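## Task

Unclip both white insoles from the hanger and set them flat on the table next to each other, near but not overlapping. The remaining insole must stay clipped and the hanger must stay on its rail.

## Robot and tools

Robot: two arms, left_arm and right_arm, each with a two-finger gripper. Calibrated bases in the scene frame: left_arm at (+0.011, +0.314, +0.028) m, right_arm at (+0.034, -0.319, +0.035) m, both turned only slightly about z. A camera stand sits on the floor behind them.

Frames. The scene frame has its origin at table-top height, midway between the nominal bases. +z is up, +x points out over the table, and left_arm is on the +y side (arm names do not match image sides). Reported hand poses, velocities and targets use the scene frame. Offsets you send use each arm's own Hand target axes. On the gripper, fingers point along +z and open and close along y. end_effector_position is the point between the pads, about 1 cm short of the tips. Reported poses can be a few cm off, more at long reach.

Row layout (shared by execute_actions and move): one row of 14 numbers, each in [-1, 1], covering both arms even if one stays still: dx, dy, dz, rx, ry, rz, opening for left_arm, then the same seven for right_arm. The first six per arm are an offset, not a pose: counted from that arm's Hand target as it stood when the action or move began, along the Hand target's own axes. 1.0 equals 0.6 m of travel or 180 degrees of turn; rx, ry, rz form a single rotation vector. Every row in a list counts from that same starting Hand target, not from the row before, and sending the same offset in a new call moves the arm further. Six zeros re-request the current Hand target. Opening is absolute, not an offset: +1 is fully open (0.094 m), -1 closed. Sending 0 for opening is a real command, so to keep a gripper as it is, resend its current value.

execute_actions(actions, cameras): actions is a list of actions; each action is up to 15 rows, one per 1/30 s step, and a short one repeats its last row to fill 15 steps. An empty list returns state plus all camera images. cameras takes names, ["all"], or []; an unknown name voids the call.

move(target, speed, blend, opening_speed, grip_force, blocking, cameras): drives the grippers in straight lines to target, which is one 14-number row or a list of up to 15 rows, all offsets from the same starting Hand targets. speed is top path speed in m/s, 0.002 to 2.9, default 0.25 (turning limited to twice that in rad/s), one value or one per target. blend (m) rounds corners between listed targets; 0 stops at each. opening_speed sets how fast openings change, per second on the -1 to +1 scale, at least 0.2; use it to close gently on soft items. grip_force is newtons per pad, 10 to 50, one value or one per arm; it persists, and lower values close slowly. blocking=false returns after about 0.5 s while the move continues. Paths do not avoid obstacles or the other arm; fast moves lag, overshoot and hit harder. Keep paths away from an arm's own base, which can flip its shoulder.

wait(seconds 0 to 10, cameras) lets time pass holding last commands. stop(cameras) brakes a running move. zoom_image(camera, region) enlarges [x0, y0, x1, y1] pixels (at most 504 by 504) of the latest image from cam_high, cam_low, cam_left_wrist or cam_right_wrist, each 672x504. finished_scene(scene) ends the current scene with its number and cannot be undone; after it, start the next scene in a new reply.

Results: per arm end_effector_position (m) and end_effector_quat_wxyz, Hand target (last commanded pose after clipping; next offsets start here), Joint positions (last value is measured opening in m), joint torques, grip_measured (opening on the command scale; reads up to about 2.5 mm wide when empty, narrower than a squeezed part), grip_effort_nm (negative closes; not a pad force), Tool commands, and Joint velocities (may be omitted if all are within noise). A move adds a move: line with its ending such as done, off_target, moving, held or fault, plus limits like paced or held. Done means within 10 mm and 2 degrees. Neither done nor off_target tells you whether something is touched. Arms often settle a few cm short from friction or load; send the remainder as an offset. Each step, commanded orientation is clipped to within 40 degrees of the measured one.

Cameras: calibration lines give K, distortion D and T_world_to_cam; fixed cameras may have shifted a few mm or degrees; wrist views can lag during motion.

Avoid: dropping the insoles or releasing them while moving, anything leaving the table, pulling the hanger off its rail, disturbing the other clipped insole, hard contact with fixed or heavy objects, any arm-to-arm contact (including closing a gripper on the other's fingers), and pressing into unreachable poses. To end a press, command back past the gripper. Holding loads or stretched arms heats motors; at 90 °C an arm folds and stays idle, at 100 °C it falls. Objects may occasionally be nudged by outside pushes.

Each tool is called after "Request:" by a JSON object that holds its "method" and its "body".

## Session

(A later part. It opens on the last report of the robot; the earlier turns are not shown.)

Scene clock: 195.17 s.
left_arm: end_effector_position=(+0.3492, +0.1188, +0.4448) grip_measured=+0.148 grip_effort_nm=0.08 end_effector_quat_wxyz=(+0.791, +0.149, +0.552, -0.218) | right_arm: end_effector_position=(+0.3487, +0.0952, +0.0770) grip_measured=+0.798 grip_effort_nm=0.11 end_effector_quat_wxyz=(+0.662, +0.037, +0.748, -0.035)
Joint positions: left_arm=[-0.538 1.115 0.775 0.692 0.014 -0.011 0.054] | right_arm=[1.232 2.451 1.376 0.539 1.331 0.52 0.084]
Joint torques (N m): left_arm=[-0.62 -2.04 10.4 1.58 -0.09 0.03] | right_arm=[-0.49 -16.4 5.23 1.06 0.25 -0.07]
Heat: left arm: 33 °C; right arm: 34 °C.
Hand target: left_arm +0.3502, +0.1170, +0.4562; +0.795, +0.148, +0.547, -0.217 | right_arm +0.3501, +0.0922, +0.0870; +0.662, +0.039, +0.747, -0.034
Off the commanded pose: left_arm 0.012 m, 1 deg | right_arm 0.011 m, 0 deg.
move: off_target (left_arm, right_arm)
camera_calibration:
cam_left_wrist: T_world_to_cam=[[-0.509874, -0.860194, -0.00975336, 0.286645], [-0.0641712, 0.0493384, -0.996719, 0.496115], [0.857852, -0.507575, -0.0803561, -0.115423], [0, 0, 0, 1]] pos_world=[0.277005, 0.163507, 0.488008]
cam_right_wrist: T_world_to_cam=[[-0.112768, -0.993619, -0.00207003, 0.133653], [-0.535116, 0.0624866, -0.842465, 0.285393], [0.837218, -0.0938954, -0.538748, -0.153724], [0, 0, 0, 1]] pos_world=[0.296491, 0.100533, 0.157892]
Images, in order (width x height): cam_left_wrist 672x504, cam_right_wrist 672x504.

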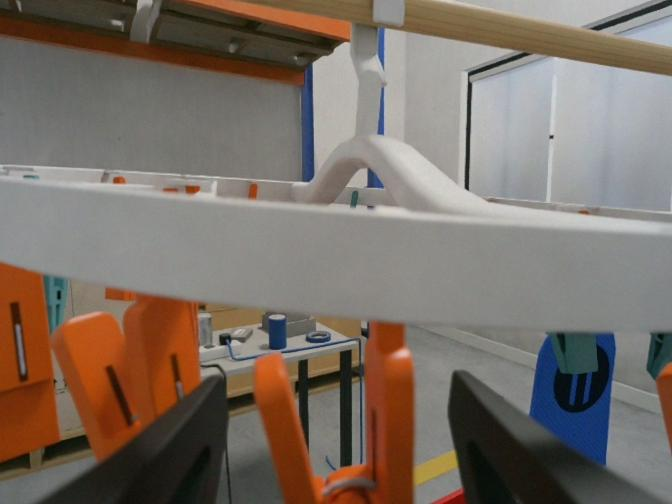

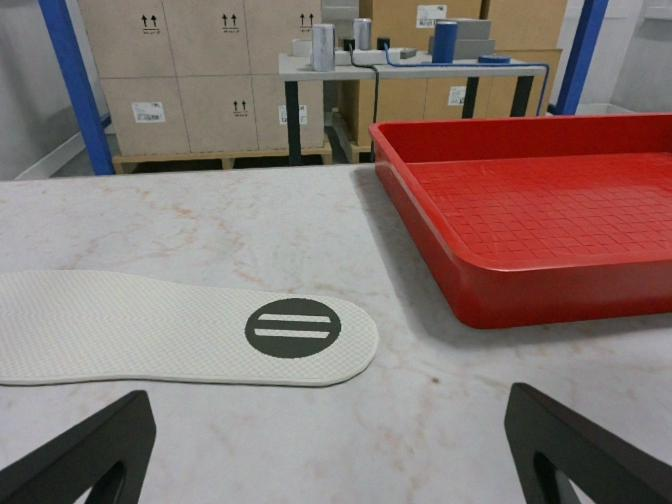

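Request:
{"method": "move", "body": {"target": [0,0,0,0,0,0,0.15,-0.065,0,-0.008,0,0,0,0.8], "speed": 0.1, "cameras": ["cam_right_wrist"]}}

Scene clock: 199.23 s.
left_arm: end_effector_position=(+0.3493, +0.1188, +0.4446) grip_measured=+0.148 grip_effort_nm=0.08 end_effector_quat_wxyz=(+0.790, +0.149, +0.553, -0.218) | right_arm: end_effector_position=(+0.3486, +0.0951, +0.1184) grip_measured=+0.798 grip_effort_nm=0.11 end_effector_quat_wxyz=(+0.663, +0.036, +0.747, -0.033)
Joint positions: left_arm=[-0.538 1.115 0.775 0.691 0.014 -0.011 0.054] | right_arm=[1.232 2.341 1.369 0.457 1.329 0.502 0.084]
Joint torques (N m): left_arm=[-0.62 -2.04 10.39 1.61 -0.08 0.04] | right_arm=[-0.42 -15.54 6.6 0.91 0.26 0.03]
Heat: left arm: 34 °C; right arm: 33 °C.
Hand target: left_arm +0.3502, +0.1170, +0.4561; +0.795, +0.148, +0.547, -0.217 | right_arm +0.3500, +0.0921, +0.1263; +0.662, +0.039, +0.747, -0.034
Off the commanded pose: left_arm 0.012 m, 1 deg | right_arm 0.009 m, 0 deg.
move: off_target (left_arm)
camera_calibration:
cam_right_wrist: T_world_to_cam=[[-0.109581, -0.993969, -0.00419358, 0.13282], [-0.532074, 0.0622215, -0.844408, 0.319352], [0.839577, -0.0902997, -0.535684, -0.132943], [0, 0, 0, 1]] pos_world=[0.29609, 0.100143, 0.199005]
Images, in order (width x height): cam_right_wrist 672x504.

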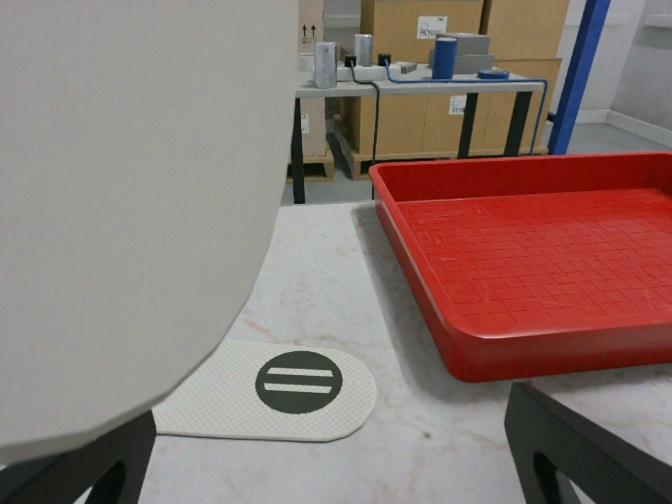

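Request:
{"method": "wait", "body": {"seconds": 0.5, "cameras": ["all"]}}

Request:
{"method": "zoom_image", "body": {"camera": "cam_low", "region": [270, 90, 450, 270]}}

Request:
{"method": "zoom_image", "body": {"camera": "cam_high", "region": [220, 120, 400, 310]}}

Scene clock: 202.63 s.
left_arm: end_effector_position=(+0.3493, +0.1188, +0.4446) grip_measured=+0.148 grip_effort_nm=0.08 end_effector_quat_wxyz=(+0.790, +0.149, +0.553, -0.218) | right_arm: end_effector_position=(+0.3486, +0.0951, +0.1183) grip_measured=+0.798 grip_effort_nm=0.11 end_effector_quat_wxyz=(+0.663, +0.036, +0.747, -0.033)
Joint positions: left_arm=[-0.538 1.115 0.775 0.691 0.014 -0.011 0.054] | right_arm=[1.232 2.341 1.369 0.456 1.329 0.502 0.084]
Joint torques (N m): left_arm=[-0.61 -2.06 10.36 1.61 -0.08 0.04] | right_arm=[-0.44 -15.49 6.58 0.91 0.25 0.03]
Heat: left arm: 34 °C; right arm: 33 °C.
Hand target: left_arm +0.3502, +0.1170, +0.4561; +0.795, +0.148, +0.547, -0.217 | right_arm +0.3500, +0.0921, +0.1263; +0.662, +0.039, +0.747, -0.034
Tool commands: left_gripper/opening=+0.15 right_gripper/opening=+0.8
Off the commanded pose: left_arm 0.012 m, 1 deg | right_arm 0.009 m, 0 deg.
wait: 0.50 s; at rest from the start
camera_calibration:
cam_left_wrist: T_world_to_cam=[[-0.509884, -0.860188, -0.00979214, 0.286715], [-0.0648345, 0.0497768, -0.996654, 0.496102], [0.857797, -0.507543, -0.0811502, -0.115118], [0, 0, 0, 1]] pos_world=[0.277104, 0.163507, 0.487907]
cam_right_wrist: T_world_to_cam=[[-0.109591, -0.993969, -0.00382647, 0.13275], [-0.532169, 0.0619251, -0.84437, 0.319402], [0.839515, -0.0904986, -0.535747, -0.132893], [0, 0, 0, 1]] pos_world=[0.29609, 0.100143, 0.199005]

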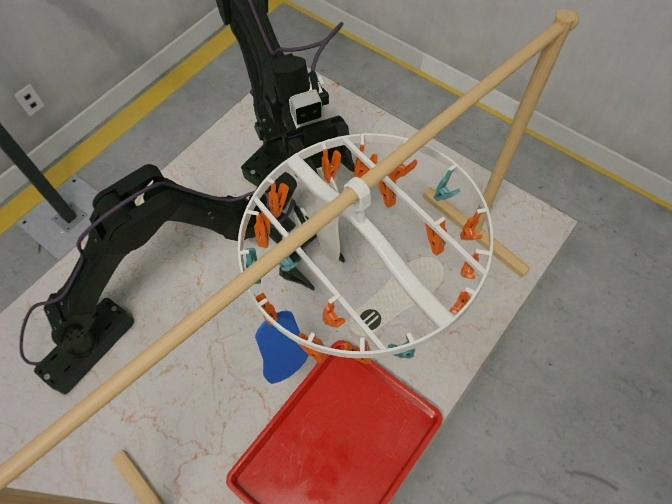

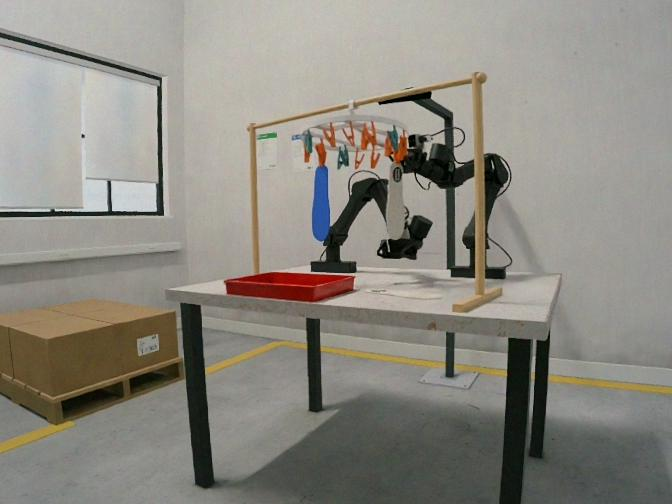

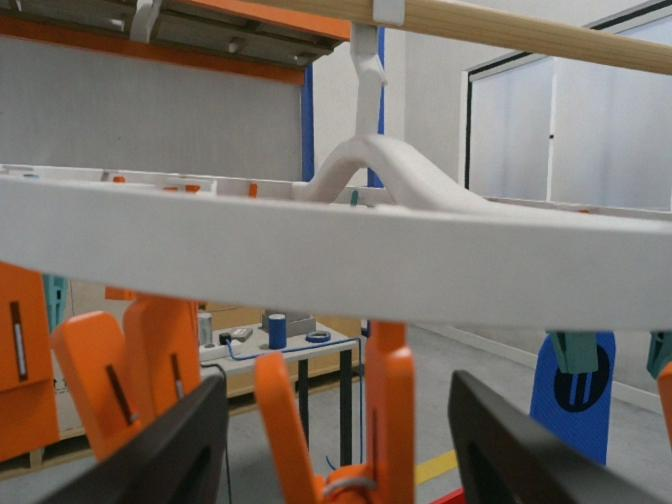

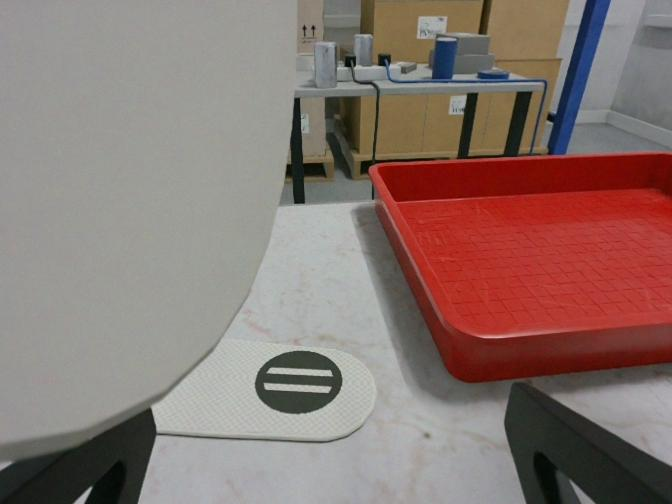

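Scaled by 2.800 from the camera's 672x504 image, which has a finer 960x720 frame.

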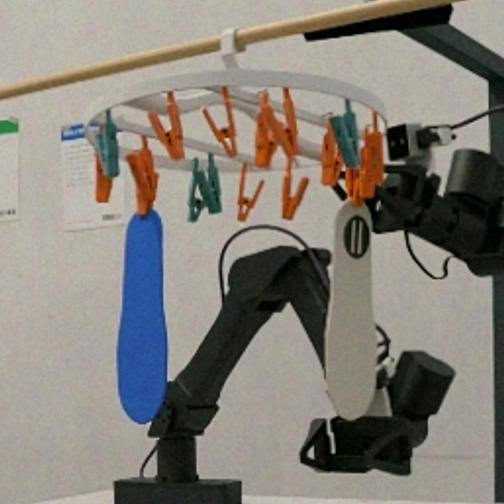

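Scaled by 2.653 from the camera's 672x504 image, which has a finer 960x720 frame.

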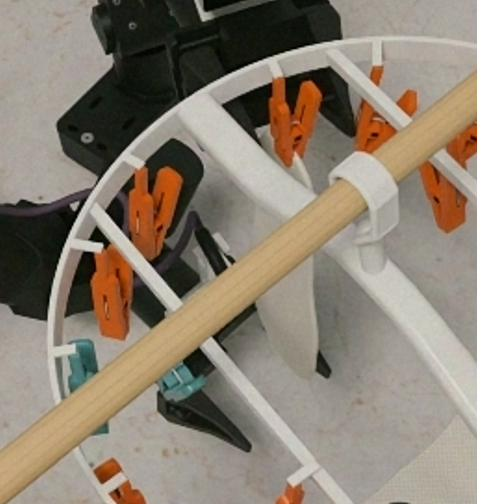

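Request:
{"method": "move", "body": {"target": [[0,0,0,0,0,0,0.15,0.07,-0.013,-0.007,0,0,0,0.8],[0,0,0,0,0,0,0.15,0.0635,-0.1577,-0.0265,-0.306,0.0413,-0.0593,0.8],[0,0,0,0,0,0,0.15,0.0547,-0.0578,0.0463,-0.6543,0.0273,-0.1265,0.8]], "speed": 0.25, "blend": [0.01,0.02,0], "cameras": ["cam_right_wrist","cam_high","cam_left_wrist"]}}

Scene clock: 230.70 s.
left_arm: end_effector_position=(+0.3493, +0.1188, +0.4446) grip_measured=+0.148 grip_effort_nm=0.08 end_effector_quat_wxyz=(+0.790, +0.149, +0.553, -0.218) | right_arm: end_effector_position=(+0.3686, +0.0554, +0.0993) grip_measured=+0.798 grip_effort_nm=0.11 end_effector_quat_wxyz=(-0.340, +0.669, -0.428, -0.503)
Joint positions: left_arm=[-0.538 1.115 0.775 0.691 0.014 -0.011 0.054] | right_arm=[0.456 2.4 1.675 -0.563 -1.294 -1.304 0.084]
Joint torques (N m): left_arm=[-0.62 -2.06 10.37 1.61 -0.08 0.03] | right_arm=[-0.27 -10.78 9.39 0.41 -0.57 -0.11]
Heat: left arm: 34 °C; right arm: 36 °C.
Hand target: left_arm +0.3502, +0.1170, +0.4561; +0.795, +0.148, +0.547, -0.217 | right_arm +0.3700, +0.0552, +0.0904; -0.332, +0.665, -0.432, -0.511
Off the commanded pose: left_arm 0.012 m, 1 deg | right_arm 0.009 m, 1 deg.
move: off_target (left_arm)
camera_calibration:
cam_left_wrist: T_world_to_cam=[[-0.509884, -0.860188, -0.00979214, 0.286715], [-0.0648345, 0.0497768, -0.996654, 0.496102], [0.857797, -0.507543, -0.0811502, -0.115118], [0, 0, 0, 1]] pos_world=[0.277104, 0.163507, 0.487907]
cam_right_wrist: T_world_to_cam=[[0.920443, 0.39035, 0.0202969, -0.363313], [0.26927, -0.595587, -0.756816, 0.0487587], [-0.283334, 0.702071, -0.653313, 0.218203], [0, 0, 0, 1]] pos_world=[0.383104, 0.0176647, 0.186831]
Images, in order (width x height): cam_high 672x504, cam_left_wrist 672x504, cam_right_wrist 672x504.

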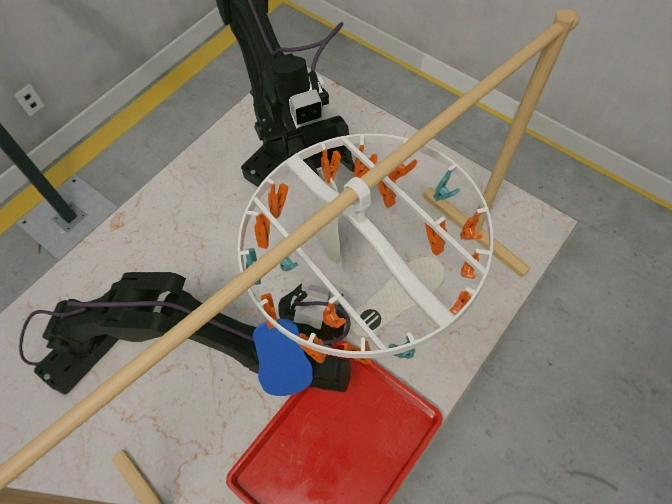

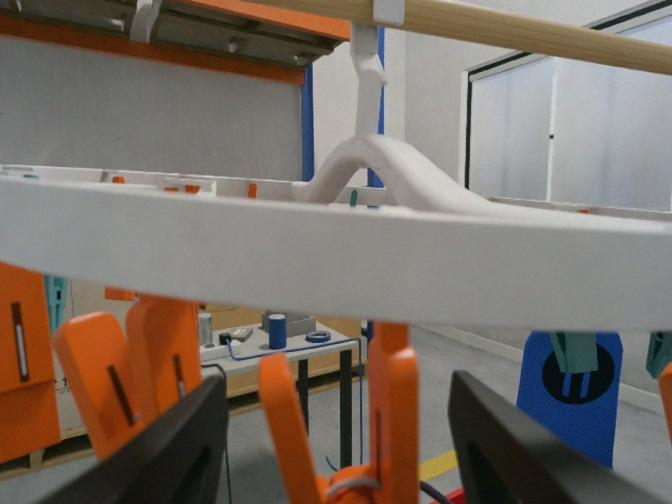

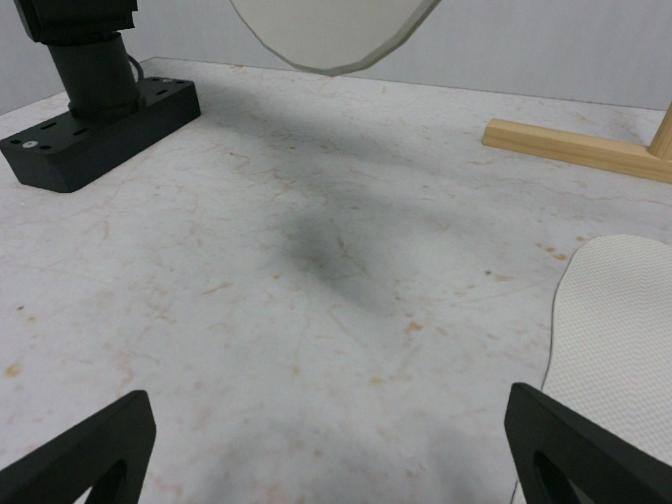

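Request:
{"method": "move", "body": {"target": [[0,0,0,0,0,0,0.15,0.013,0.1135,-0.0487,0.3436,0,0.0917,0.8],[0,0,0,0,0,0,0.15,-0.0163,0.1567,0.0767,0.6455,-0.0518,0.0845,0.8],[0,0,0,0,0,0,0.15,-0.0232,0.0355,0.1023,0.6455,-0.0518,0.0845,0.8]], "speed": 0.25, "blend": [0.02,0.02,0], "cameras": ["cam_right_wrist","cam_left_wrist"]}}

Scene clock: 247.87 s.
left_arm: end_effector_position=(+0.3493, +0.1188, +0.4446) grip_measured=+0.148 grip_effort_nm=0.08 end_effector_quat_wxyz=(+0.790, +0.149, +0.553, -0.218) | right_arm: end_effector_position=(+0.3261, +0.0988, +0.1003) grip_measured=+0.798 grip_effort_nm=0.10 end_effector_quat_wxyz=(+0.710, +0.037, +0.704, -0.009)
Joint positions: left_arm=[-0.538 1.115 0.775 0.691 0.014 -0.011 0.054] | right_arm=[1.283 2.521 1.292 1.266 1.378 0.003 0.084]
Joint torques (N m): left_arm=[-0.65 -2.04 10.37 1.61 -0.09 0.03] | right_arm=[0.44 -10.26 7.62 0.95 -0.1 -0.08]
Heat: left arm: 35 °C; right arm: 34 °C.
Hand target: left_arm +0.3502, +0.1170, +0.4562; +0.795, +0.148, +0.547, -0.217 | right_arm +0.3250, +0.1041, +0.0880; +0.707, +0.018, +0.707, -0.019
Off the commanded pose: left_arm 0.012 m, 1 deg | right_arm 0.013 m, 2 deg.
move: off_target (left_arm, right_arm)
camera_calibration:
cam_left_wrist: T_world_to_cam=[[-0.509884, -0.860188, -0.00979214, 0.286715], [-0.0648345, 0.0497768, -0.996654, 0.496102], [0.857797, -0.507543, -0.0811502, -0.115118], [0, 0, 0, 1]] pos_world=[0.277104, 0.163507, 0.487907]
cam_right_wrist: T_world_to_cam=[[-0.0761556, -0.995995, -0.0468365, 0.127549], [-0.421876, 0.0747475, -0.903567, 0.260717], [0.90345, -0.0490526, -0.425879, -0.159241], [0, 0, 0, 1]] pos_world=[0.263569, 0.0997392, 0.173732]
Images, in order (width x height): cam_left_wrist 672x504, cam_right_wrist 672x504.

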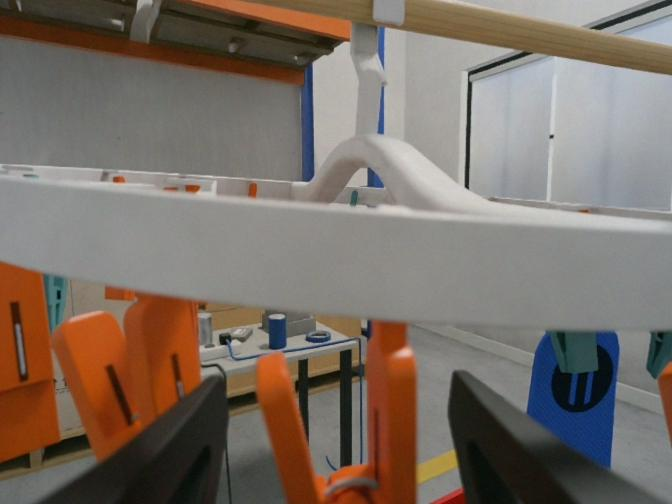

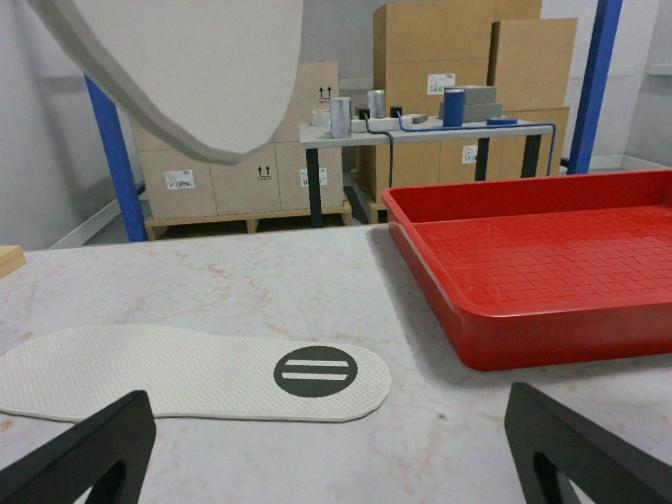

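Request:
{"method": "move", "body": {"target": [[0,0,0,0,0,0,0.15,0,0.022,0.011,0,0,0,0.8],[-0.008,0,0,0,0,0,-0.25,-0.17,0.022,0.011,0,0,0,0.8]], "speed": 0.1, "cameras": ["cam_right_wrist","cam_left_wrist"]}}

Scene clock: 260.10 s.
left_arm: end_effector_position=(+0.3503, +0.1182, +0.4445) grip_measured=-0.248 grip_effort_nm=-0.10 end_effector_quat_wxyz=(+0.787, +0.151, +0.557, -0.218) | right_arm: end_effector_position=(+0.3308, +0.1178, +0.1767) grip_measured=+0.798 grip_effort_nm=0.10 end_effector_quat_wxyz=(+0.707, +0.014, +0.707, -0.026)
Joint positions: left_arm=[-0.538 1.115 0.786 0.669 0.014 -0.011 0.035] | right_arm=[1.283 2.336 1.37 0.966 1.369 -0.018 0.084]
Joint torques (N m): left_arm=[-0.61 -2.74 10.58 1.62 -0.09 0.02] | right_arm=[-0.42 -16.4 6.94 0.94 -0.08 0.05]
Heat: left arm: 35 °C; right arm: 35 °C.
Hand target: left_arm +0.3487, +0.1179, +0.4606; +0.795, +0.148, +0.547, -0.217 | right_arm +0.3322, +0.1169, +0.1900; +0.707, +0.018, +0.707, -0.019
Off the commanded pose: left_arm 0.016 m, 2 deg | right_arm 0.013 m, 1 deg.
move: off_target (left_arm, right_arm); target 2's new opening was sent with left_arm's hand 0.016 m and 2 deg from that target
camera_calibration:
cam_left_wrist: T_world_to_cam=[[-0.509963, -0.860142, -0.00964699, 0.286657], [-0.0747294, 0.0554727, -0.99566, 0.498373], [0.856944, -0.507029, -0.0925669, -0.111047], [0, 0, 0, 1]] pos_world=[0.278589, 0.162616, 0.488696]
cam_right_wrist: T_world_to_cam=[[-0.067626, -0.997651, 0.0108735, 0.137662], [-0.431812, 0.0194421, -0.901754, 0.339749], [0.899425, -0.0656773, -0.432113, -0.12569], [0, 0, 0, 1]] pos_world=[0.269066, 0.122478, 0.250561]
Images, in order (width x height): cam_left_wrist 672x504, cam_right_wrist 672x504.

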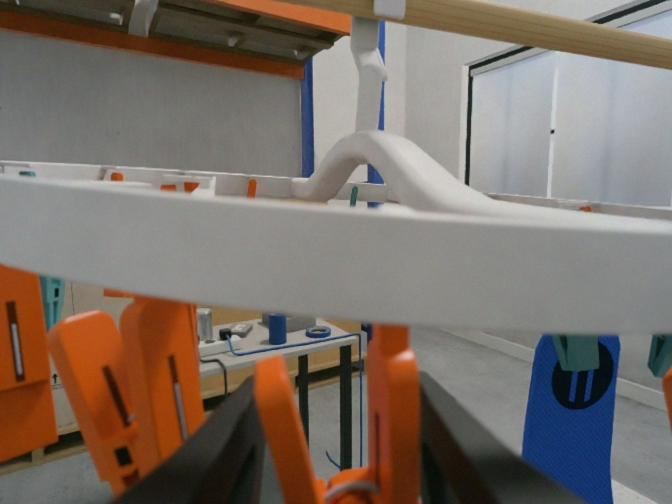

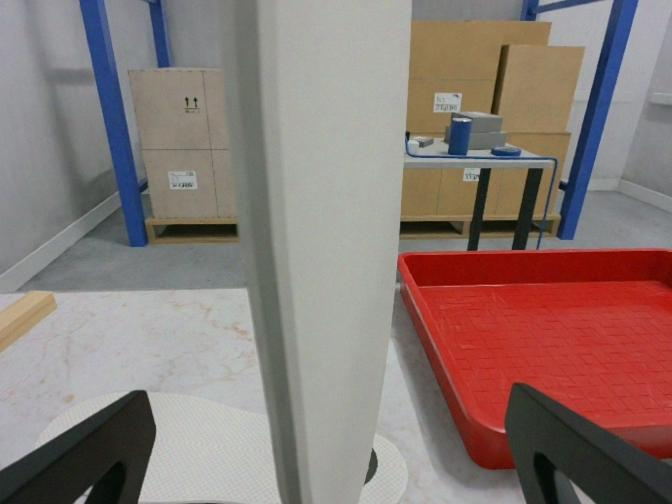

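Request:
{"method": "move", "body": {"target": [[0,0,0,0,0,0,-0.3,0,0,0,0,0,0,-1],[0,0,0,0,0,0,-0.65,0,0,0,0,0,0,-1]], "speed": 0.1, "cameras": ["cam_right_wrist","cam_left_wrist"]}}

Scene clock: 262.67 s.
left_arm: end_effector_position=(+0.3503, +0.1182, +0.4449) grip_measured=-0.562 grip_effort_nm=-1.04 end_effector_quat_wxyz=(+0.788, +0.150, +0.557, -0.217) | right_arm: end_effector_position=(+0.3308, +0.1178, +0.1765) grip_measured=-0.962 grip_effort_nm=-1.03 end_effector_quat_wxyz=(+0.706, +0.013, +0.707, -0.027)
Joint positions: left_arm=[-0.539 1.115 0.786 0.669 0.013 -0.01 0.021] | right_arm=[1.283 2.336 1.37 0.964 1.369 -0.017 0.002]
Joint torques (N m): left_arm=[-0.53 -2.74 10.51 1.62 -0.07 0.03] | right_arm=[-0.4 -16.44 6.99 0.93 -0.08 0.06]
Heat: left arm: 35 °C; right arm: 36 °C.
Hand target: left_arm +0.3488, +0.1180, +0.4607; +0.795, +0.148, +0.547, -0.217 | right_arm +0.3322, +0.1169, +0.1900; +0.707, +0.018, +0.707, -0.019
Off the commanded pose: left_arm 0.016 m, 1 deg | right_arm 0.014 m, 1 deg.
move: off_target (left_arm, right_arm); target 2's new opening was sent with left_arm's hand 0.016 m and 2 deg from that target
camera_calibration:
cam_left_wrist: T_world_to_cam=[[-0.508698, -0.860887, -0.0100298, 0.286567], [-0.0739195, 0.0552797, -0.995731, 0.498506], [0.857766, -0.505784, -0.091757, -0.11176], [0, 0, 0, 1]] pos_world=[0.278489, 0.162618, 0.488997]
cam_right_wrist: T_world_to_cam=[[-0.0676987, -0.997634, 0.011934, 0.137516], [-0.43227, 0.0185488, -0.901554, 0.339747], [0.8992, -0.0661928, -0.432503, -0.125549], [0, 0, 0, 1]] pos_world=[0.269066, 0.122578, 0.250358]
Images, in order (width x height): cam_left_wrist 672x504, cam_right_wrist 672x504.

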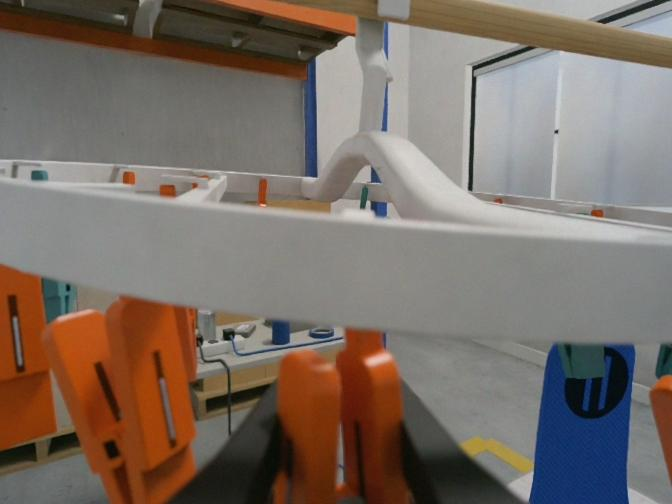

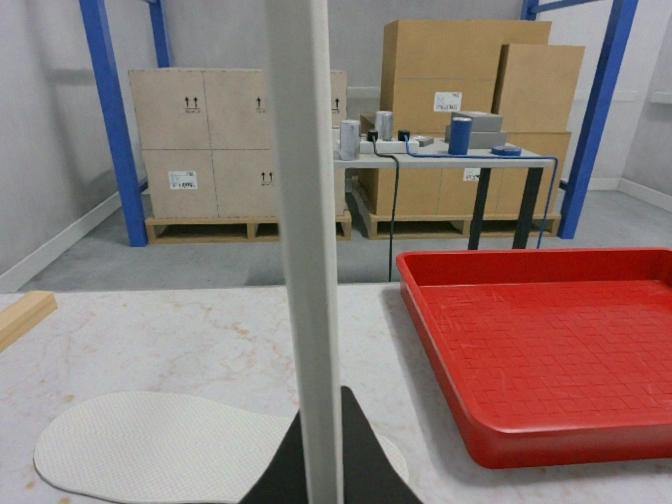

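Request:
{"method": "move", "body": {"target": [0,0,0,0,0,0,-0.7,0.11,0,0,0,0,0,-1], "speed": 0.1, "cameras": ["cam_right_wrist","cam_low"]}}

Request:
{"method": "zoom_image", "body": {"camera": "cam_low", "region": [270, 90, 450, 270]}}

Scene clock: 266.40 s.
left_arm: end_effector_position=(+0.3503, +0.1182, +0.4449) grip_measured=-0.562 grip_effort_nm=-1.04 end_effector_quat_wxyz=(+0.788, +0.150, +0.557, -0.217) | right_arm: end_effector_position=(+0.3309, +0.1181, +0.1394) grip_measured=-0.962 grip_effort_nm=-1.03 end_effector_quat_wxyz=(+0.710, +0.035, +0.704, -0.005)
Joint positions: left_arm=[-0.539 1.115 0.786 0.669 0.013 -0.01 0.021] | right_arm=[1.283 2.446 1.37 1.111 1.369 0.008 0.002]
Joint torques (N m): left_arm=[-0.5 -2.7 10.5 1.62 -0.06 0.02] | right_arm=[-0.34 -10.89 6.02 1.13 -0.09 -0.08]
Heat: left arm: 35 °C; right arm: 37 °C.
Hand target: left_arm +0.3488, +0.1180, +0.4607; +0.795, +0.148, +0.547, -0.217 | right_arm +0.3323, +0.1169, +0.1238; +0.707, +0.018, +0.707, -0.019
Off the commanded pose: left_arm 0.016 m, 1 deg | right_arm 0.016 m, 3 deg.
move: off_target (left_arm, right_arm)
camera_calibration:
cam_right_wrist: T_world_to_cam=[[-0.0669566, -0.996527, -0.0495074, 0.146363], [-0.42243, 0.0732654, -0.903429, 0.29698], [0.903919, -0.0395772, -0.425869, -0.147259], [0, 0, 0, 1]] pos_world=[0.268363, 0.118268, 0.212834]
Images, in order (width x height): cam_low 672x504, cam_right_wrist 672x504.

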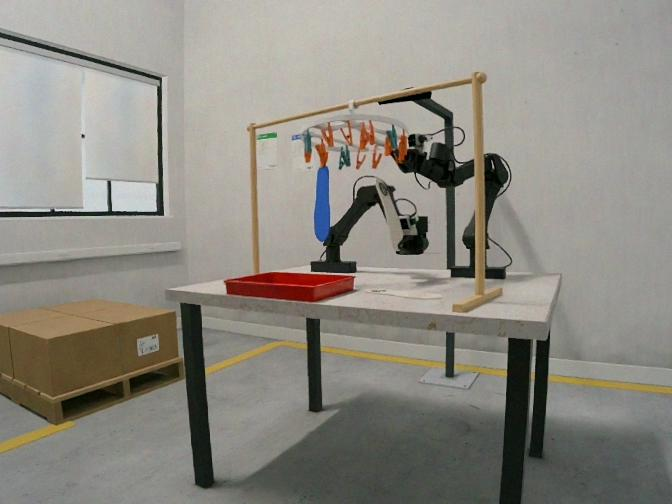

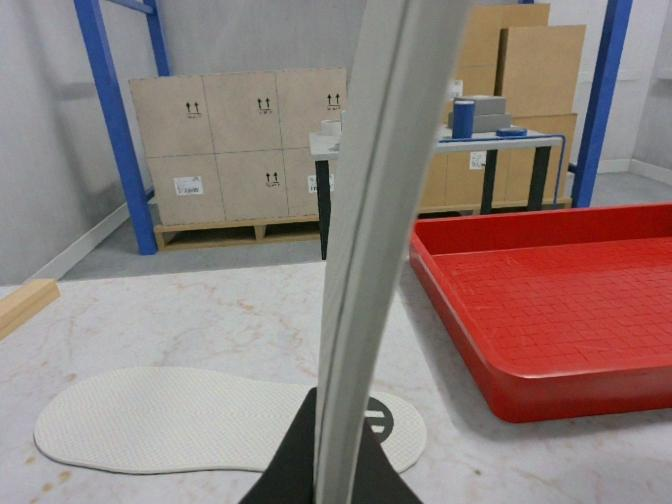

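Scaled by 2.800 from the camera's 672x504 image, which has a finer 960x720 frame.

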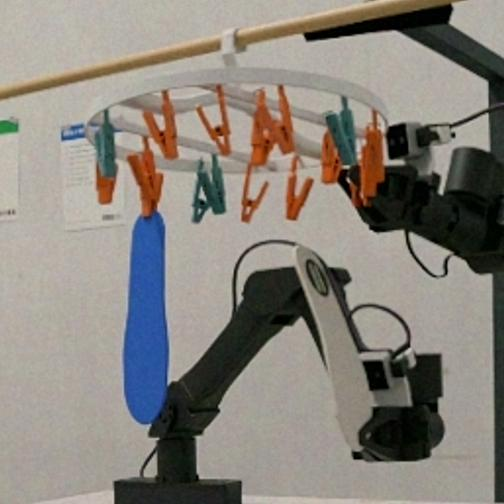

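Request:
{"method": "move", "body": {"target": [[0,0,0,0,0,0,0.15,0,0,0,0,0,0,-1],[0,0,-0.092,0,0,0,0.15,-0.052,-0.029,-0.019,0,0,0,-1],[0.06,0.195,-0.309,0,0,0,0.15,-0.052,-0.029,-0.019,0,0,0,-1]], "speed": 0.2, "blend": [0,0.02,0], "cameras": []}}

Request:
{"method": "move", "body": {"target": [[0,0,0,0,0,0,0.15,0.059,-0.007,0.034,-0.1265,0.16,-0.4779,-1],[0,0,0,0,0,0,0.15,0.1675,0.004,0.08,-0.1265,0.16,-0.4779,-1]], "speed": 0.25, "blend": [0.02,0], "cameras": ["all"]}}

Scene clock: 292.57 s.
left_arm: end_effector_position=(+0.2705, +0.2982, +0.3656) grip_measured=+0.148 grip_effort_nm=0.08 end_effector_quat_wxyz=(+0.796, +0.154, +0.544, -0.215) | right_arm: end_effector_position=(+0.3229, +0.1027, +0.1498) grip_measured=-0.962 grip_effort_nm=-1.03 end_effector_quat_wxyz=(+0.708, +0.022, +0.706, -0.013)
Joint positions: left_arm=[0.528 0.844 0.247 1.291 0.971 -0.59 0.054] | right_arm=[1.291 2.365 1.269 1.112 1.37 -0.003 0.002]
Joint torques (N m): left_arm=[0.69 0.08 5.03 1.26 -0.26 -0.11] | right_arm=[0.39 -15.06 5.23 0.96 0.07 -0.06]
Heat: left arm: 35 °C; right arm: 35 °C.
Hand target: left_arm +0.2700, +0.3000, +0.3604; +0.795, +0.148, +0.547, -0.217 | right_arm +0.3199, +0.1001, +0.1551; +0.707, +0.018, +0.707, -0.019
Off the commanded pose: left_arm 0.005 m, 1 deg | right_arm 0.007 m, 1 deg.
move: done
No camera images: "cameras" was empty.

Scene clock: 296.97 s.
left_arm: end_effector_position=(+0.2704, +0.2981, +0.3657) grip_measured=+0.148 grip_effort_nm=0.08 end_effector_quat_wxyz=(+0.796, +0.154, +0.544, -0.215) | right_arm: end_effector_position=(+0.3672, +0.0951, +0.0571) grip_measured=-0.962 grip_effort_nm=-1.03 end_effector_quat_wxyz=(+0.313, -0.583, +0.659, -0.358)
Joint positions: left_arm=[0.528 0.844 0.247 1.292 0.971 -0.591 0.054] | right_arm=[1.137 2.409 1.72 -0.487 0.935 -0.483 0.002]
Joint torques (N m): left_arm=[0.69 0.08 5.01 1.26 -0.26 -0.1] | right_arm=[0.29 -12.49 9.58 0.78 0.4 -0.04]
Heat: left arm: 35 °C; right arm: 36 °C.
Hand target: left_arm +0.2699, +0.2999, +0.3605; +0.795, +0.148, +0.547, -0.217 | right_arm +0.3679, +0.1000, +0.0545; +0.316, -0.582, +0.658, -0.357
Off the commanded pose: left_arm 0.006 m, 1 deg | right_arm 0.005 m, 0 deg.
move: done
camera_calibration:
cam_left_wrist: T_world_to_cam=[[-0.509744, -0.859931, -0.0260829, 0.405793], [-0.0410013, 0.0545652, -0.997668, 0.395889], [0.859349, -0.507486, -0.0630726, 0.030073], [0, 0, 0, 1]] pos_world=[0.197239, 0.342614, 0.407446]
cam_right_wrist: T_world_to_cam=[[0.534223, -0.0703493, 0.842411, -0.237944], [-0.476838, -0.847936, 0.231581, 0.282385], [0.698019, -0.52541, -0.486533, -0.0908008], [0, 0, 0, 1]] pos_world=[0.325148, 0.174997, 0.0908742]

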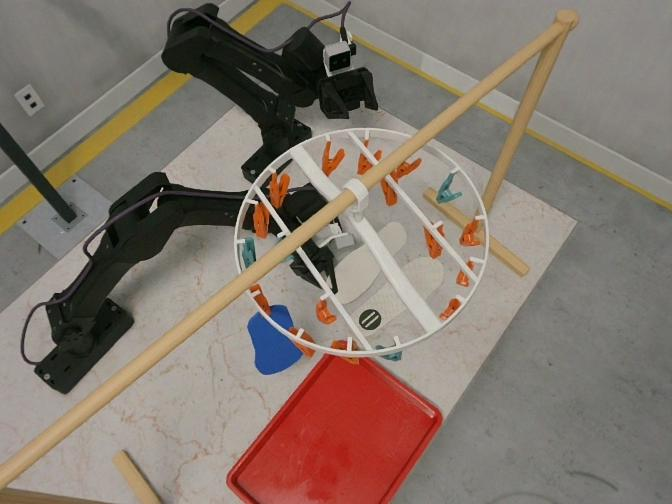

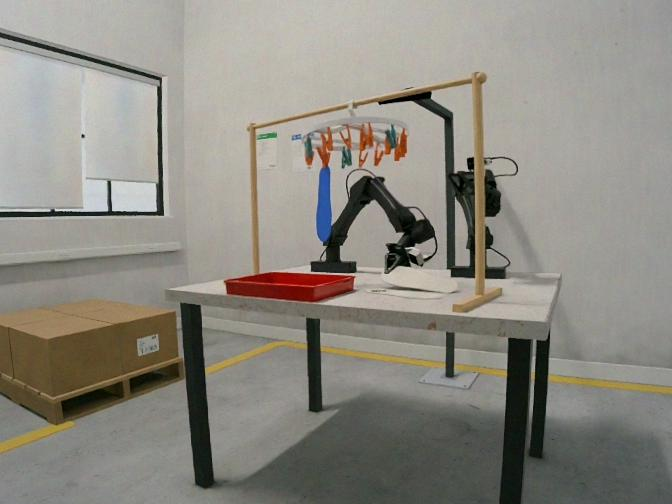

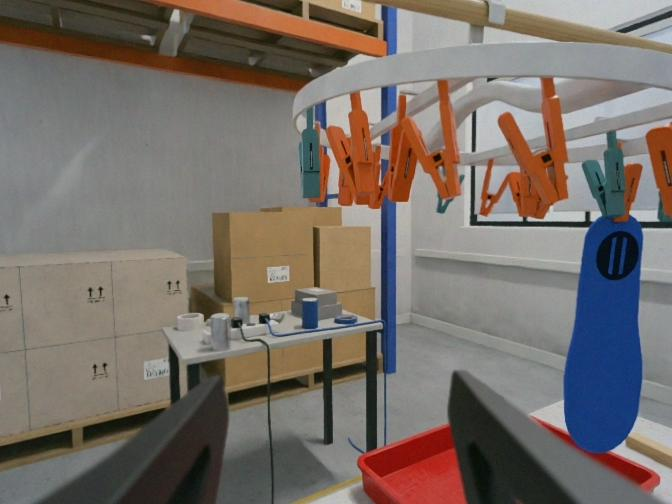

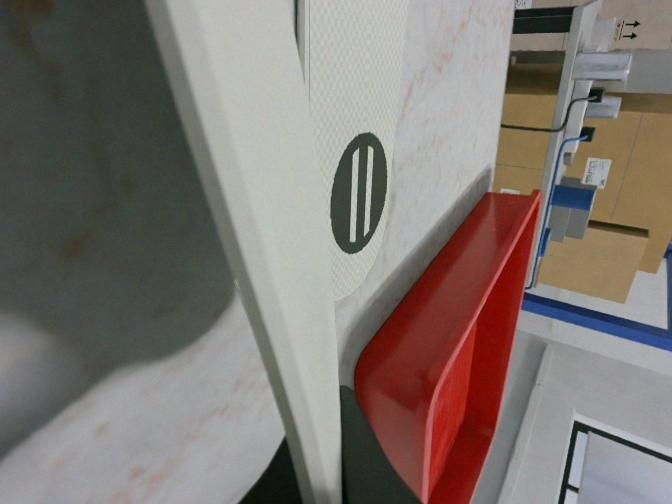

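Request:
{"method": "zoom_image", "body": {"camera": "cam_high", "region": [290, 200, 470, 350]}}

Scaled by 2.800 from the camera's 672x504 image, which has a finer 960x720 frame.

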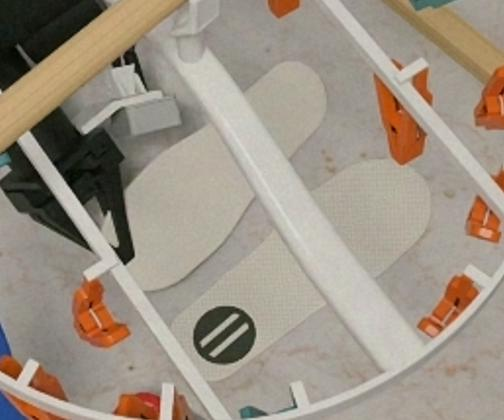

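Request:
{"method": "move", "body": {"target": [0,0,0,0,0,0,0.15,0,0.04,0.018,0,0,0,-1], "speed": 0.1, "cameras": ["cam_high","cam_right_wrist"]}}

Request:
{"method": "zoom_image", "body": {"camera": "cam_high", "region": [290, 200, 470, 350]}}

Scene clock: 304.63 s.
left_arm: end_effector_position=(+0.2704, +0.2981, +0.3657) grip_measured=+0.148 grip_effort_nm=0.08 end_effector_quat_wxyz=(+0.796, +0.154, +0.544, -0.215) | right_arm: end_effector_position=(+0.3672, +0.1031, +0.0443) grip_measured=-0.962 grip_effort_nm=-1.03 end_effector_quat_wxyz=(+0.325, -0.579, +0.660, -0.352)
Joint positions: left_arm=[0.528 0.844 0.247 1.292 0.971 -0.591 0.054] | right_arm=[1.144 2.443 1.72 -0.425 0.935 -0.483 0.002]
Joint torques (N m): left_arm=[0.7 0.08 5.03 1.25 -0.25 -0.1] | right_arm=[0.46 -11.55 7.02 0.86 0.43 0.11]
Heat: left arm: 34 °C; right arm: 36 °C.
Hand target: left_arm +0.2699, +0.2999, +0.3605; +0.795, +0.148, +0.547, -0.217 | right_arm +0.3641, +0.1004, +0.0286; +0.316, -0.582, +0.658, -0.357
Off the commanded pose: left_arm 0.006 m, 1 deg | right_arm 0.016 m, 1 deg.
move: off_target (right_arm)
camera_calibration:
cam_right_wrist: T_world_to_cam=[[0.525786, -0.0881679, 0.846035, -0.221804], [-0.473879, -0.856333, 0.205261, 0.293071], [0.706391, -0.508841, -0.492029, -0.0973572], [0, 0, 0, 1]] pos_world=[0.324274, 0.181871, 0.0795954]
Images, in order (width x height): cam_high 672x504, cam_right_wrist 672x504.

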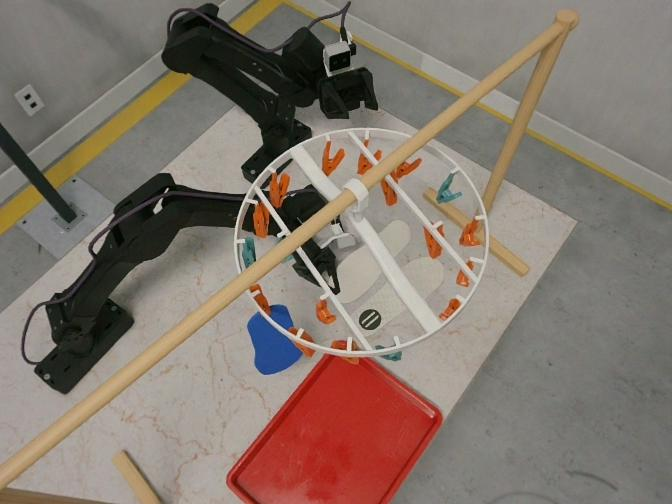

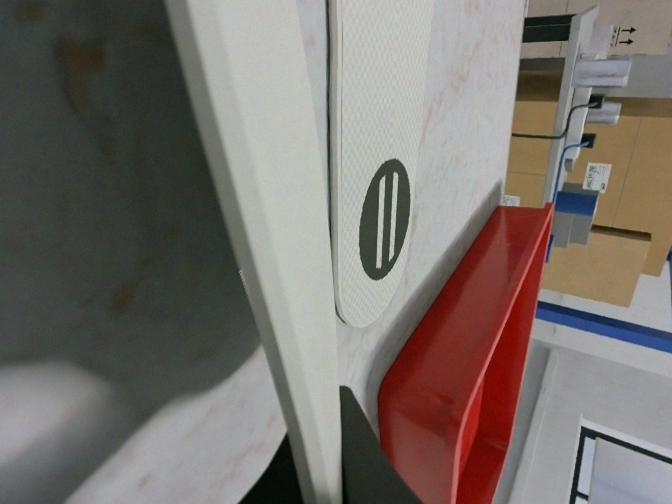

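Scaled by 2.800 from the camera's 672x504 image, which has a finer 960x720 frame.

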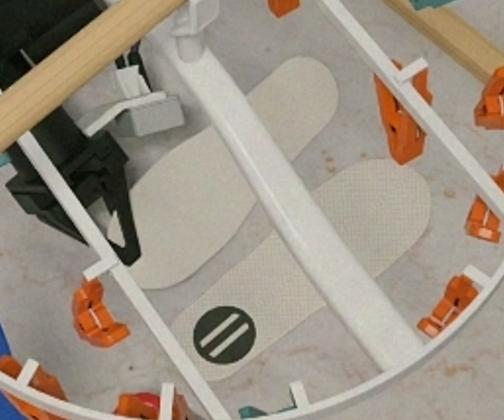

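Request:
{"method": "move", "body": {"target": [[0,0,0,0,0,0,0.15,0,0.018,0.009,0,0,0,-1],[0,0,0,0,0,0,0.15,0,0.018,0.009,0,0,0,-0.6]], "speed": 0.08, "cameras": ["cam_high","cam_right_wrist"]}}

Request:
{"method": "zoom_image", "body": {"camera": "cam_high", "region": [290, 200, 470, 350]}}

Scene clock: 308.73 s.
left_arm: end_effector_position=(+0.2704, +0.2981, +0.3657) grip_measured=+0.148 grip_effort_nm=0.08 end_effector_quat_wxyz=(+0.796, +0.154, +0.544, -0.215) | right_arm: end_effector_position=(+0.3679, +0.1053, +0.0356) grip_measured=-0.602 grip_effort_nm=0.11 end_effector_quat_wxyz=(+0.329, -0.576, +0.662, -0.349)
Joint positions: left_arm=[0.528 0.844 0.247 1.292 0.971 -0.591 0.054] | right_arm=[1.144 2.465 1.72 -0.396 0.935 -0.479 0.019]
Joint torques (N m): left_arm=[0.72 0.05 5.01 1.27 -0.26 -0.11] | right_arm=[0.62 -11.51 6.28 0.77 0.43 0.11]
Heat: left arm: 34 °C; right arm: 37 °C.
Hand target: left_arm +0.2699, +0.2999, +0.3605; +0.795, +0.148, +0.547, -0.217 | right_arm +0.3627, +0.1006, +0.0167; +0.317, -0.582, +0.658, -0.357
Off the commanded pose: left_arm 0.006 m, 1 deg | right_arm 0.020 m, 2 deg.
move: off_target (right_arm); target 2's new opening was sent with right_arm's hand 0.020 m and 2 deg from that target
camera_calibration:
cam_right_wrist: T_world_to_cam=[[0.522804, -0.0980808, 0.846792, -0.212507], [-0.476213, -0.857507, 0.194689, 0.298423], [0.707034, -0.505037, -0.495015, -0.101507], [0, 0, 0, 1]] pos_world=[0.324982, 0.183792, 0.0716024]
Images, in order (width x height): cam_high 672x504, cam_right_wrist 672x504.

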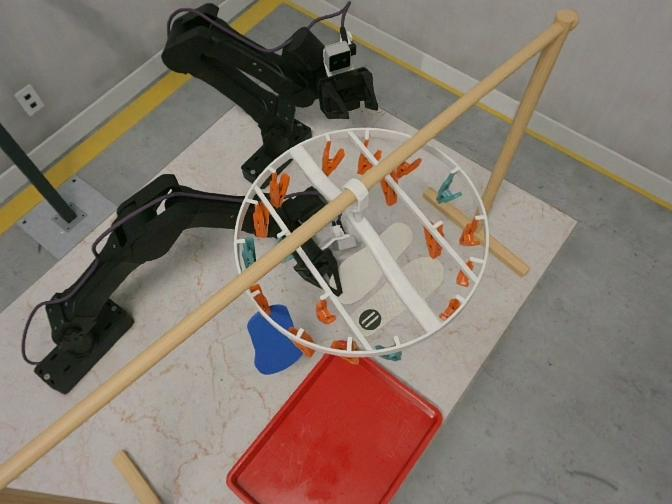

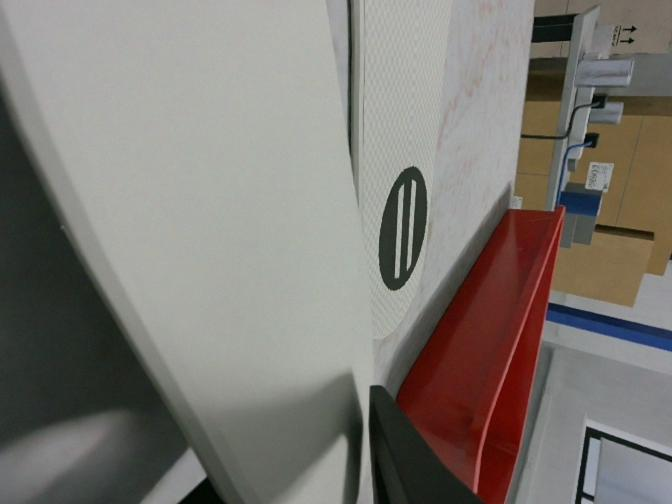

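Scaled by 2.800 from the camera's 672x504 image, which has a finer 960x720 frame.

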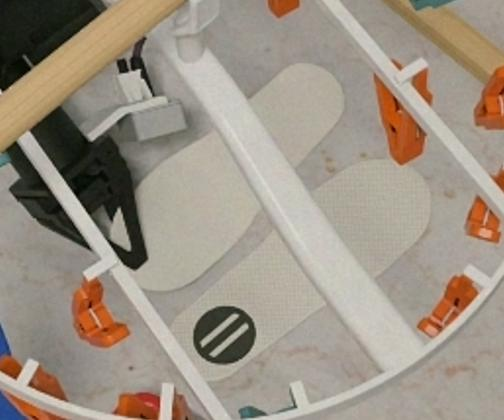

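Request:
{"method": "move", "body": {"target": [0,0,0,0,0,0,0.15,0,0,-0.2,0,0,0,-0.5], "speed": 0.15, "cameras": ["cam_high","cam_low"]}}

Request:
{"method": "zoom_image", "body": {"camera": "cam_high", "region": [290, 200, 470, 350]}}

Request:
{"method": "zoom_image", "body": {"camera": "cam_low", "region": [330, 230, 490, 320]}}

Scene clock: 313.20 s.
left_arm: end_effector_position=(+0.2704, +0.2981, +0.3657) grip_measured=+0.148 grip_effort_nm=0.08 end_effector_quat_wxyz=(+0.796, +0.154, +0.544, -0.215) | right_arm: end_effector_position=(+0.2585, +0.1085, +0.0649) grip_measured=-0.502 grip_effort_nm=0.11 end_effector_quat_wxyz=(+0.299, -0.596, +0.652, -0.360)
Joint positions: left_arm=[0.528 0.844 0.247 1.292 0.971 -0.591 0.054] | right_arm=[1.369 2.41 1.789 -0.897 0.973 -0.111 0.023]
Joint torques (N m): left_arm=[0.7 0.09 5.03 1.27 -0.25 -0.1] | right_arm=[-0.31 -15.65 9.37 0.13 0.59 0.13]
Heat: left arm: 34 °C; right arm: 38 °C.
Hand target: left_arm +0.2699, +0.2999, +0.3605; +0.795, +0.148, +0.547, -0.217 | right_arm +0.2627, +0.1129, +0.0821; +0.316, -0.582, +0.658, -0.357
Off the commanded pose: left_arm 0.006 m, 1 deg | right_arm 0.018 m, 3 deg.
move: off_target (right_arm)
Images, in order (width x height): cam_high 672x504, cam_low 672x504.

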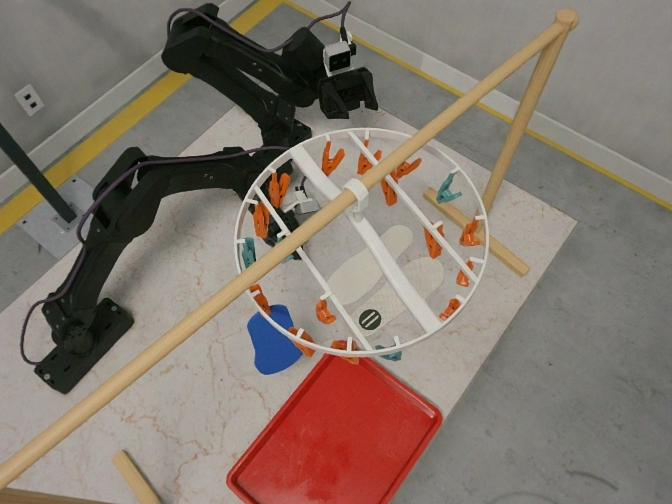

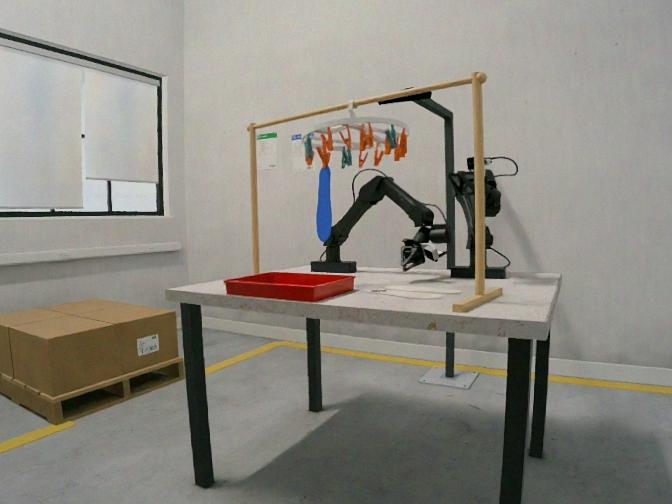

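Scaled by 2.800 from the camera's 672x504 image, which has a finer 960x720 frame.

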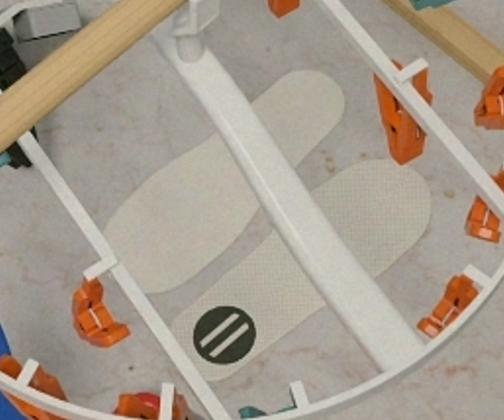

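Scaled by 3.150 from the camera's 672x504 image, which has a finer 960x720 frame.

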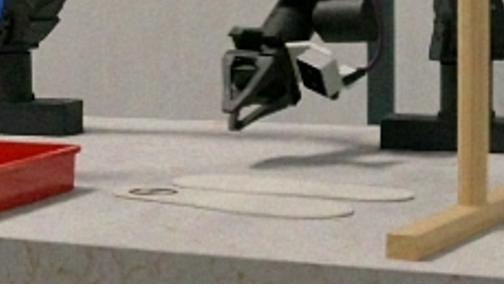

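Request:
{"method": "finished_scene", "body": {"scene": 2}}

The scene is finished: the task was done.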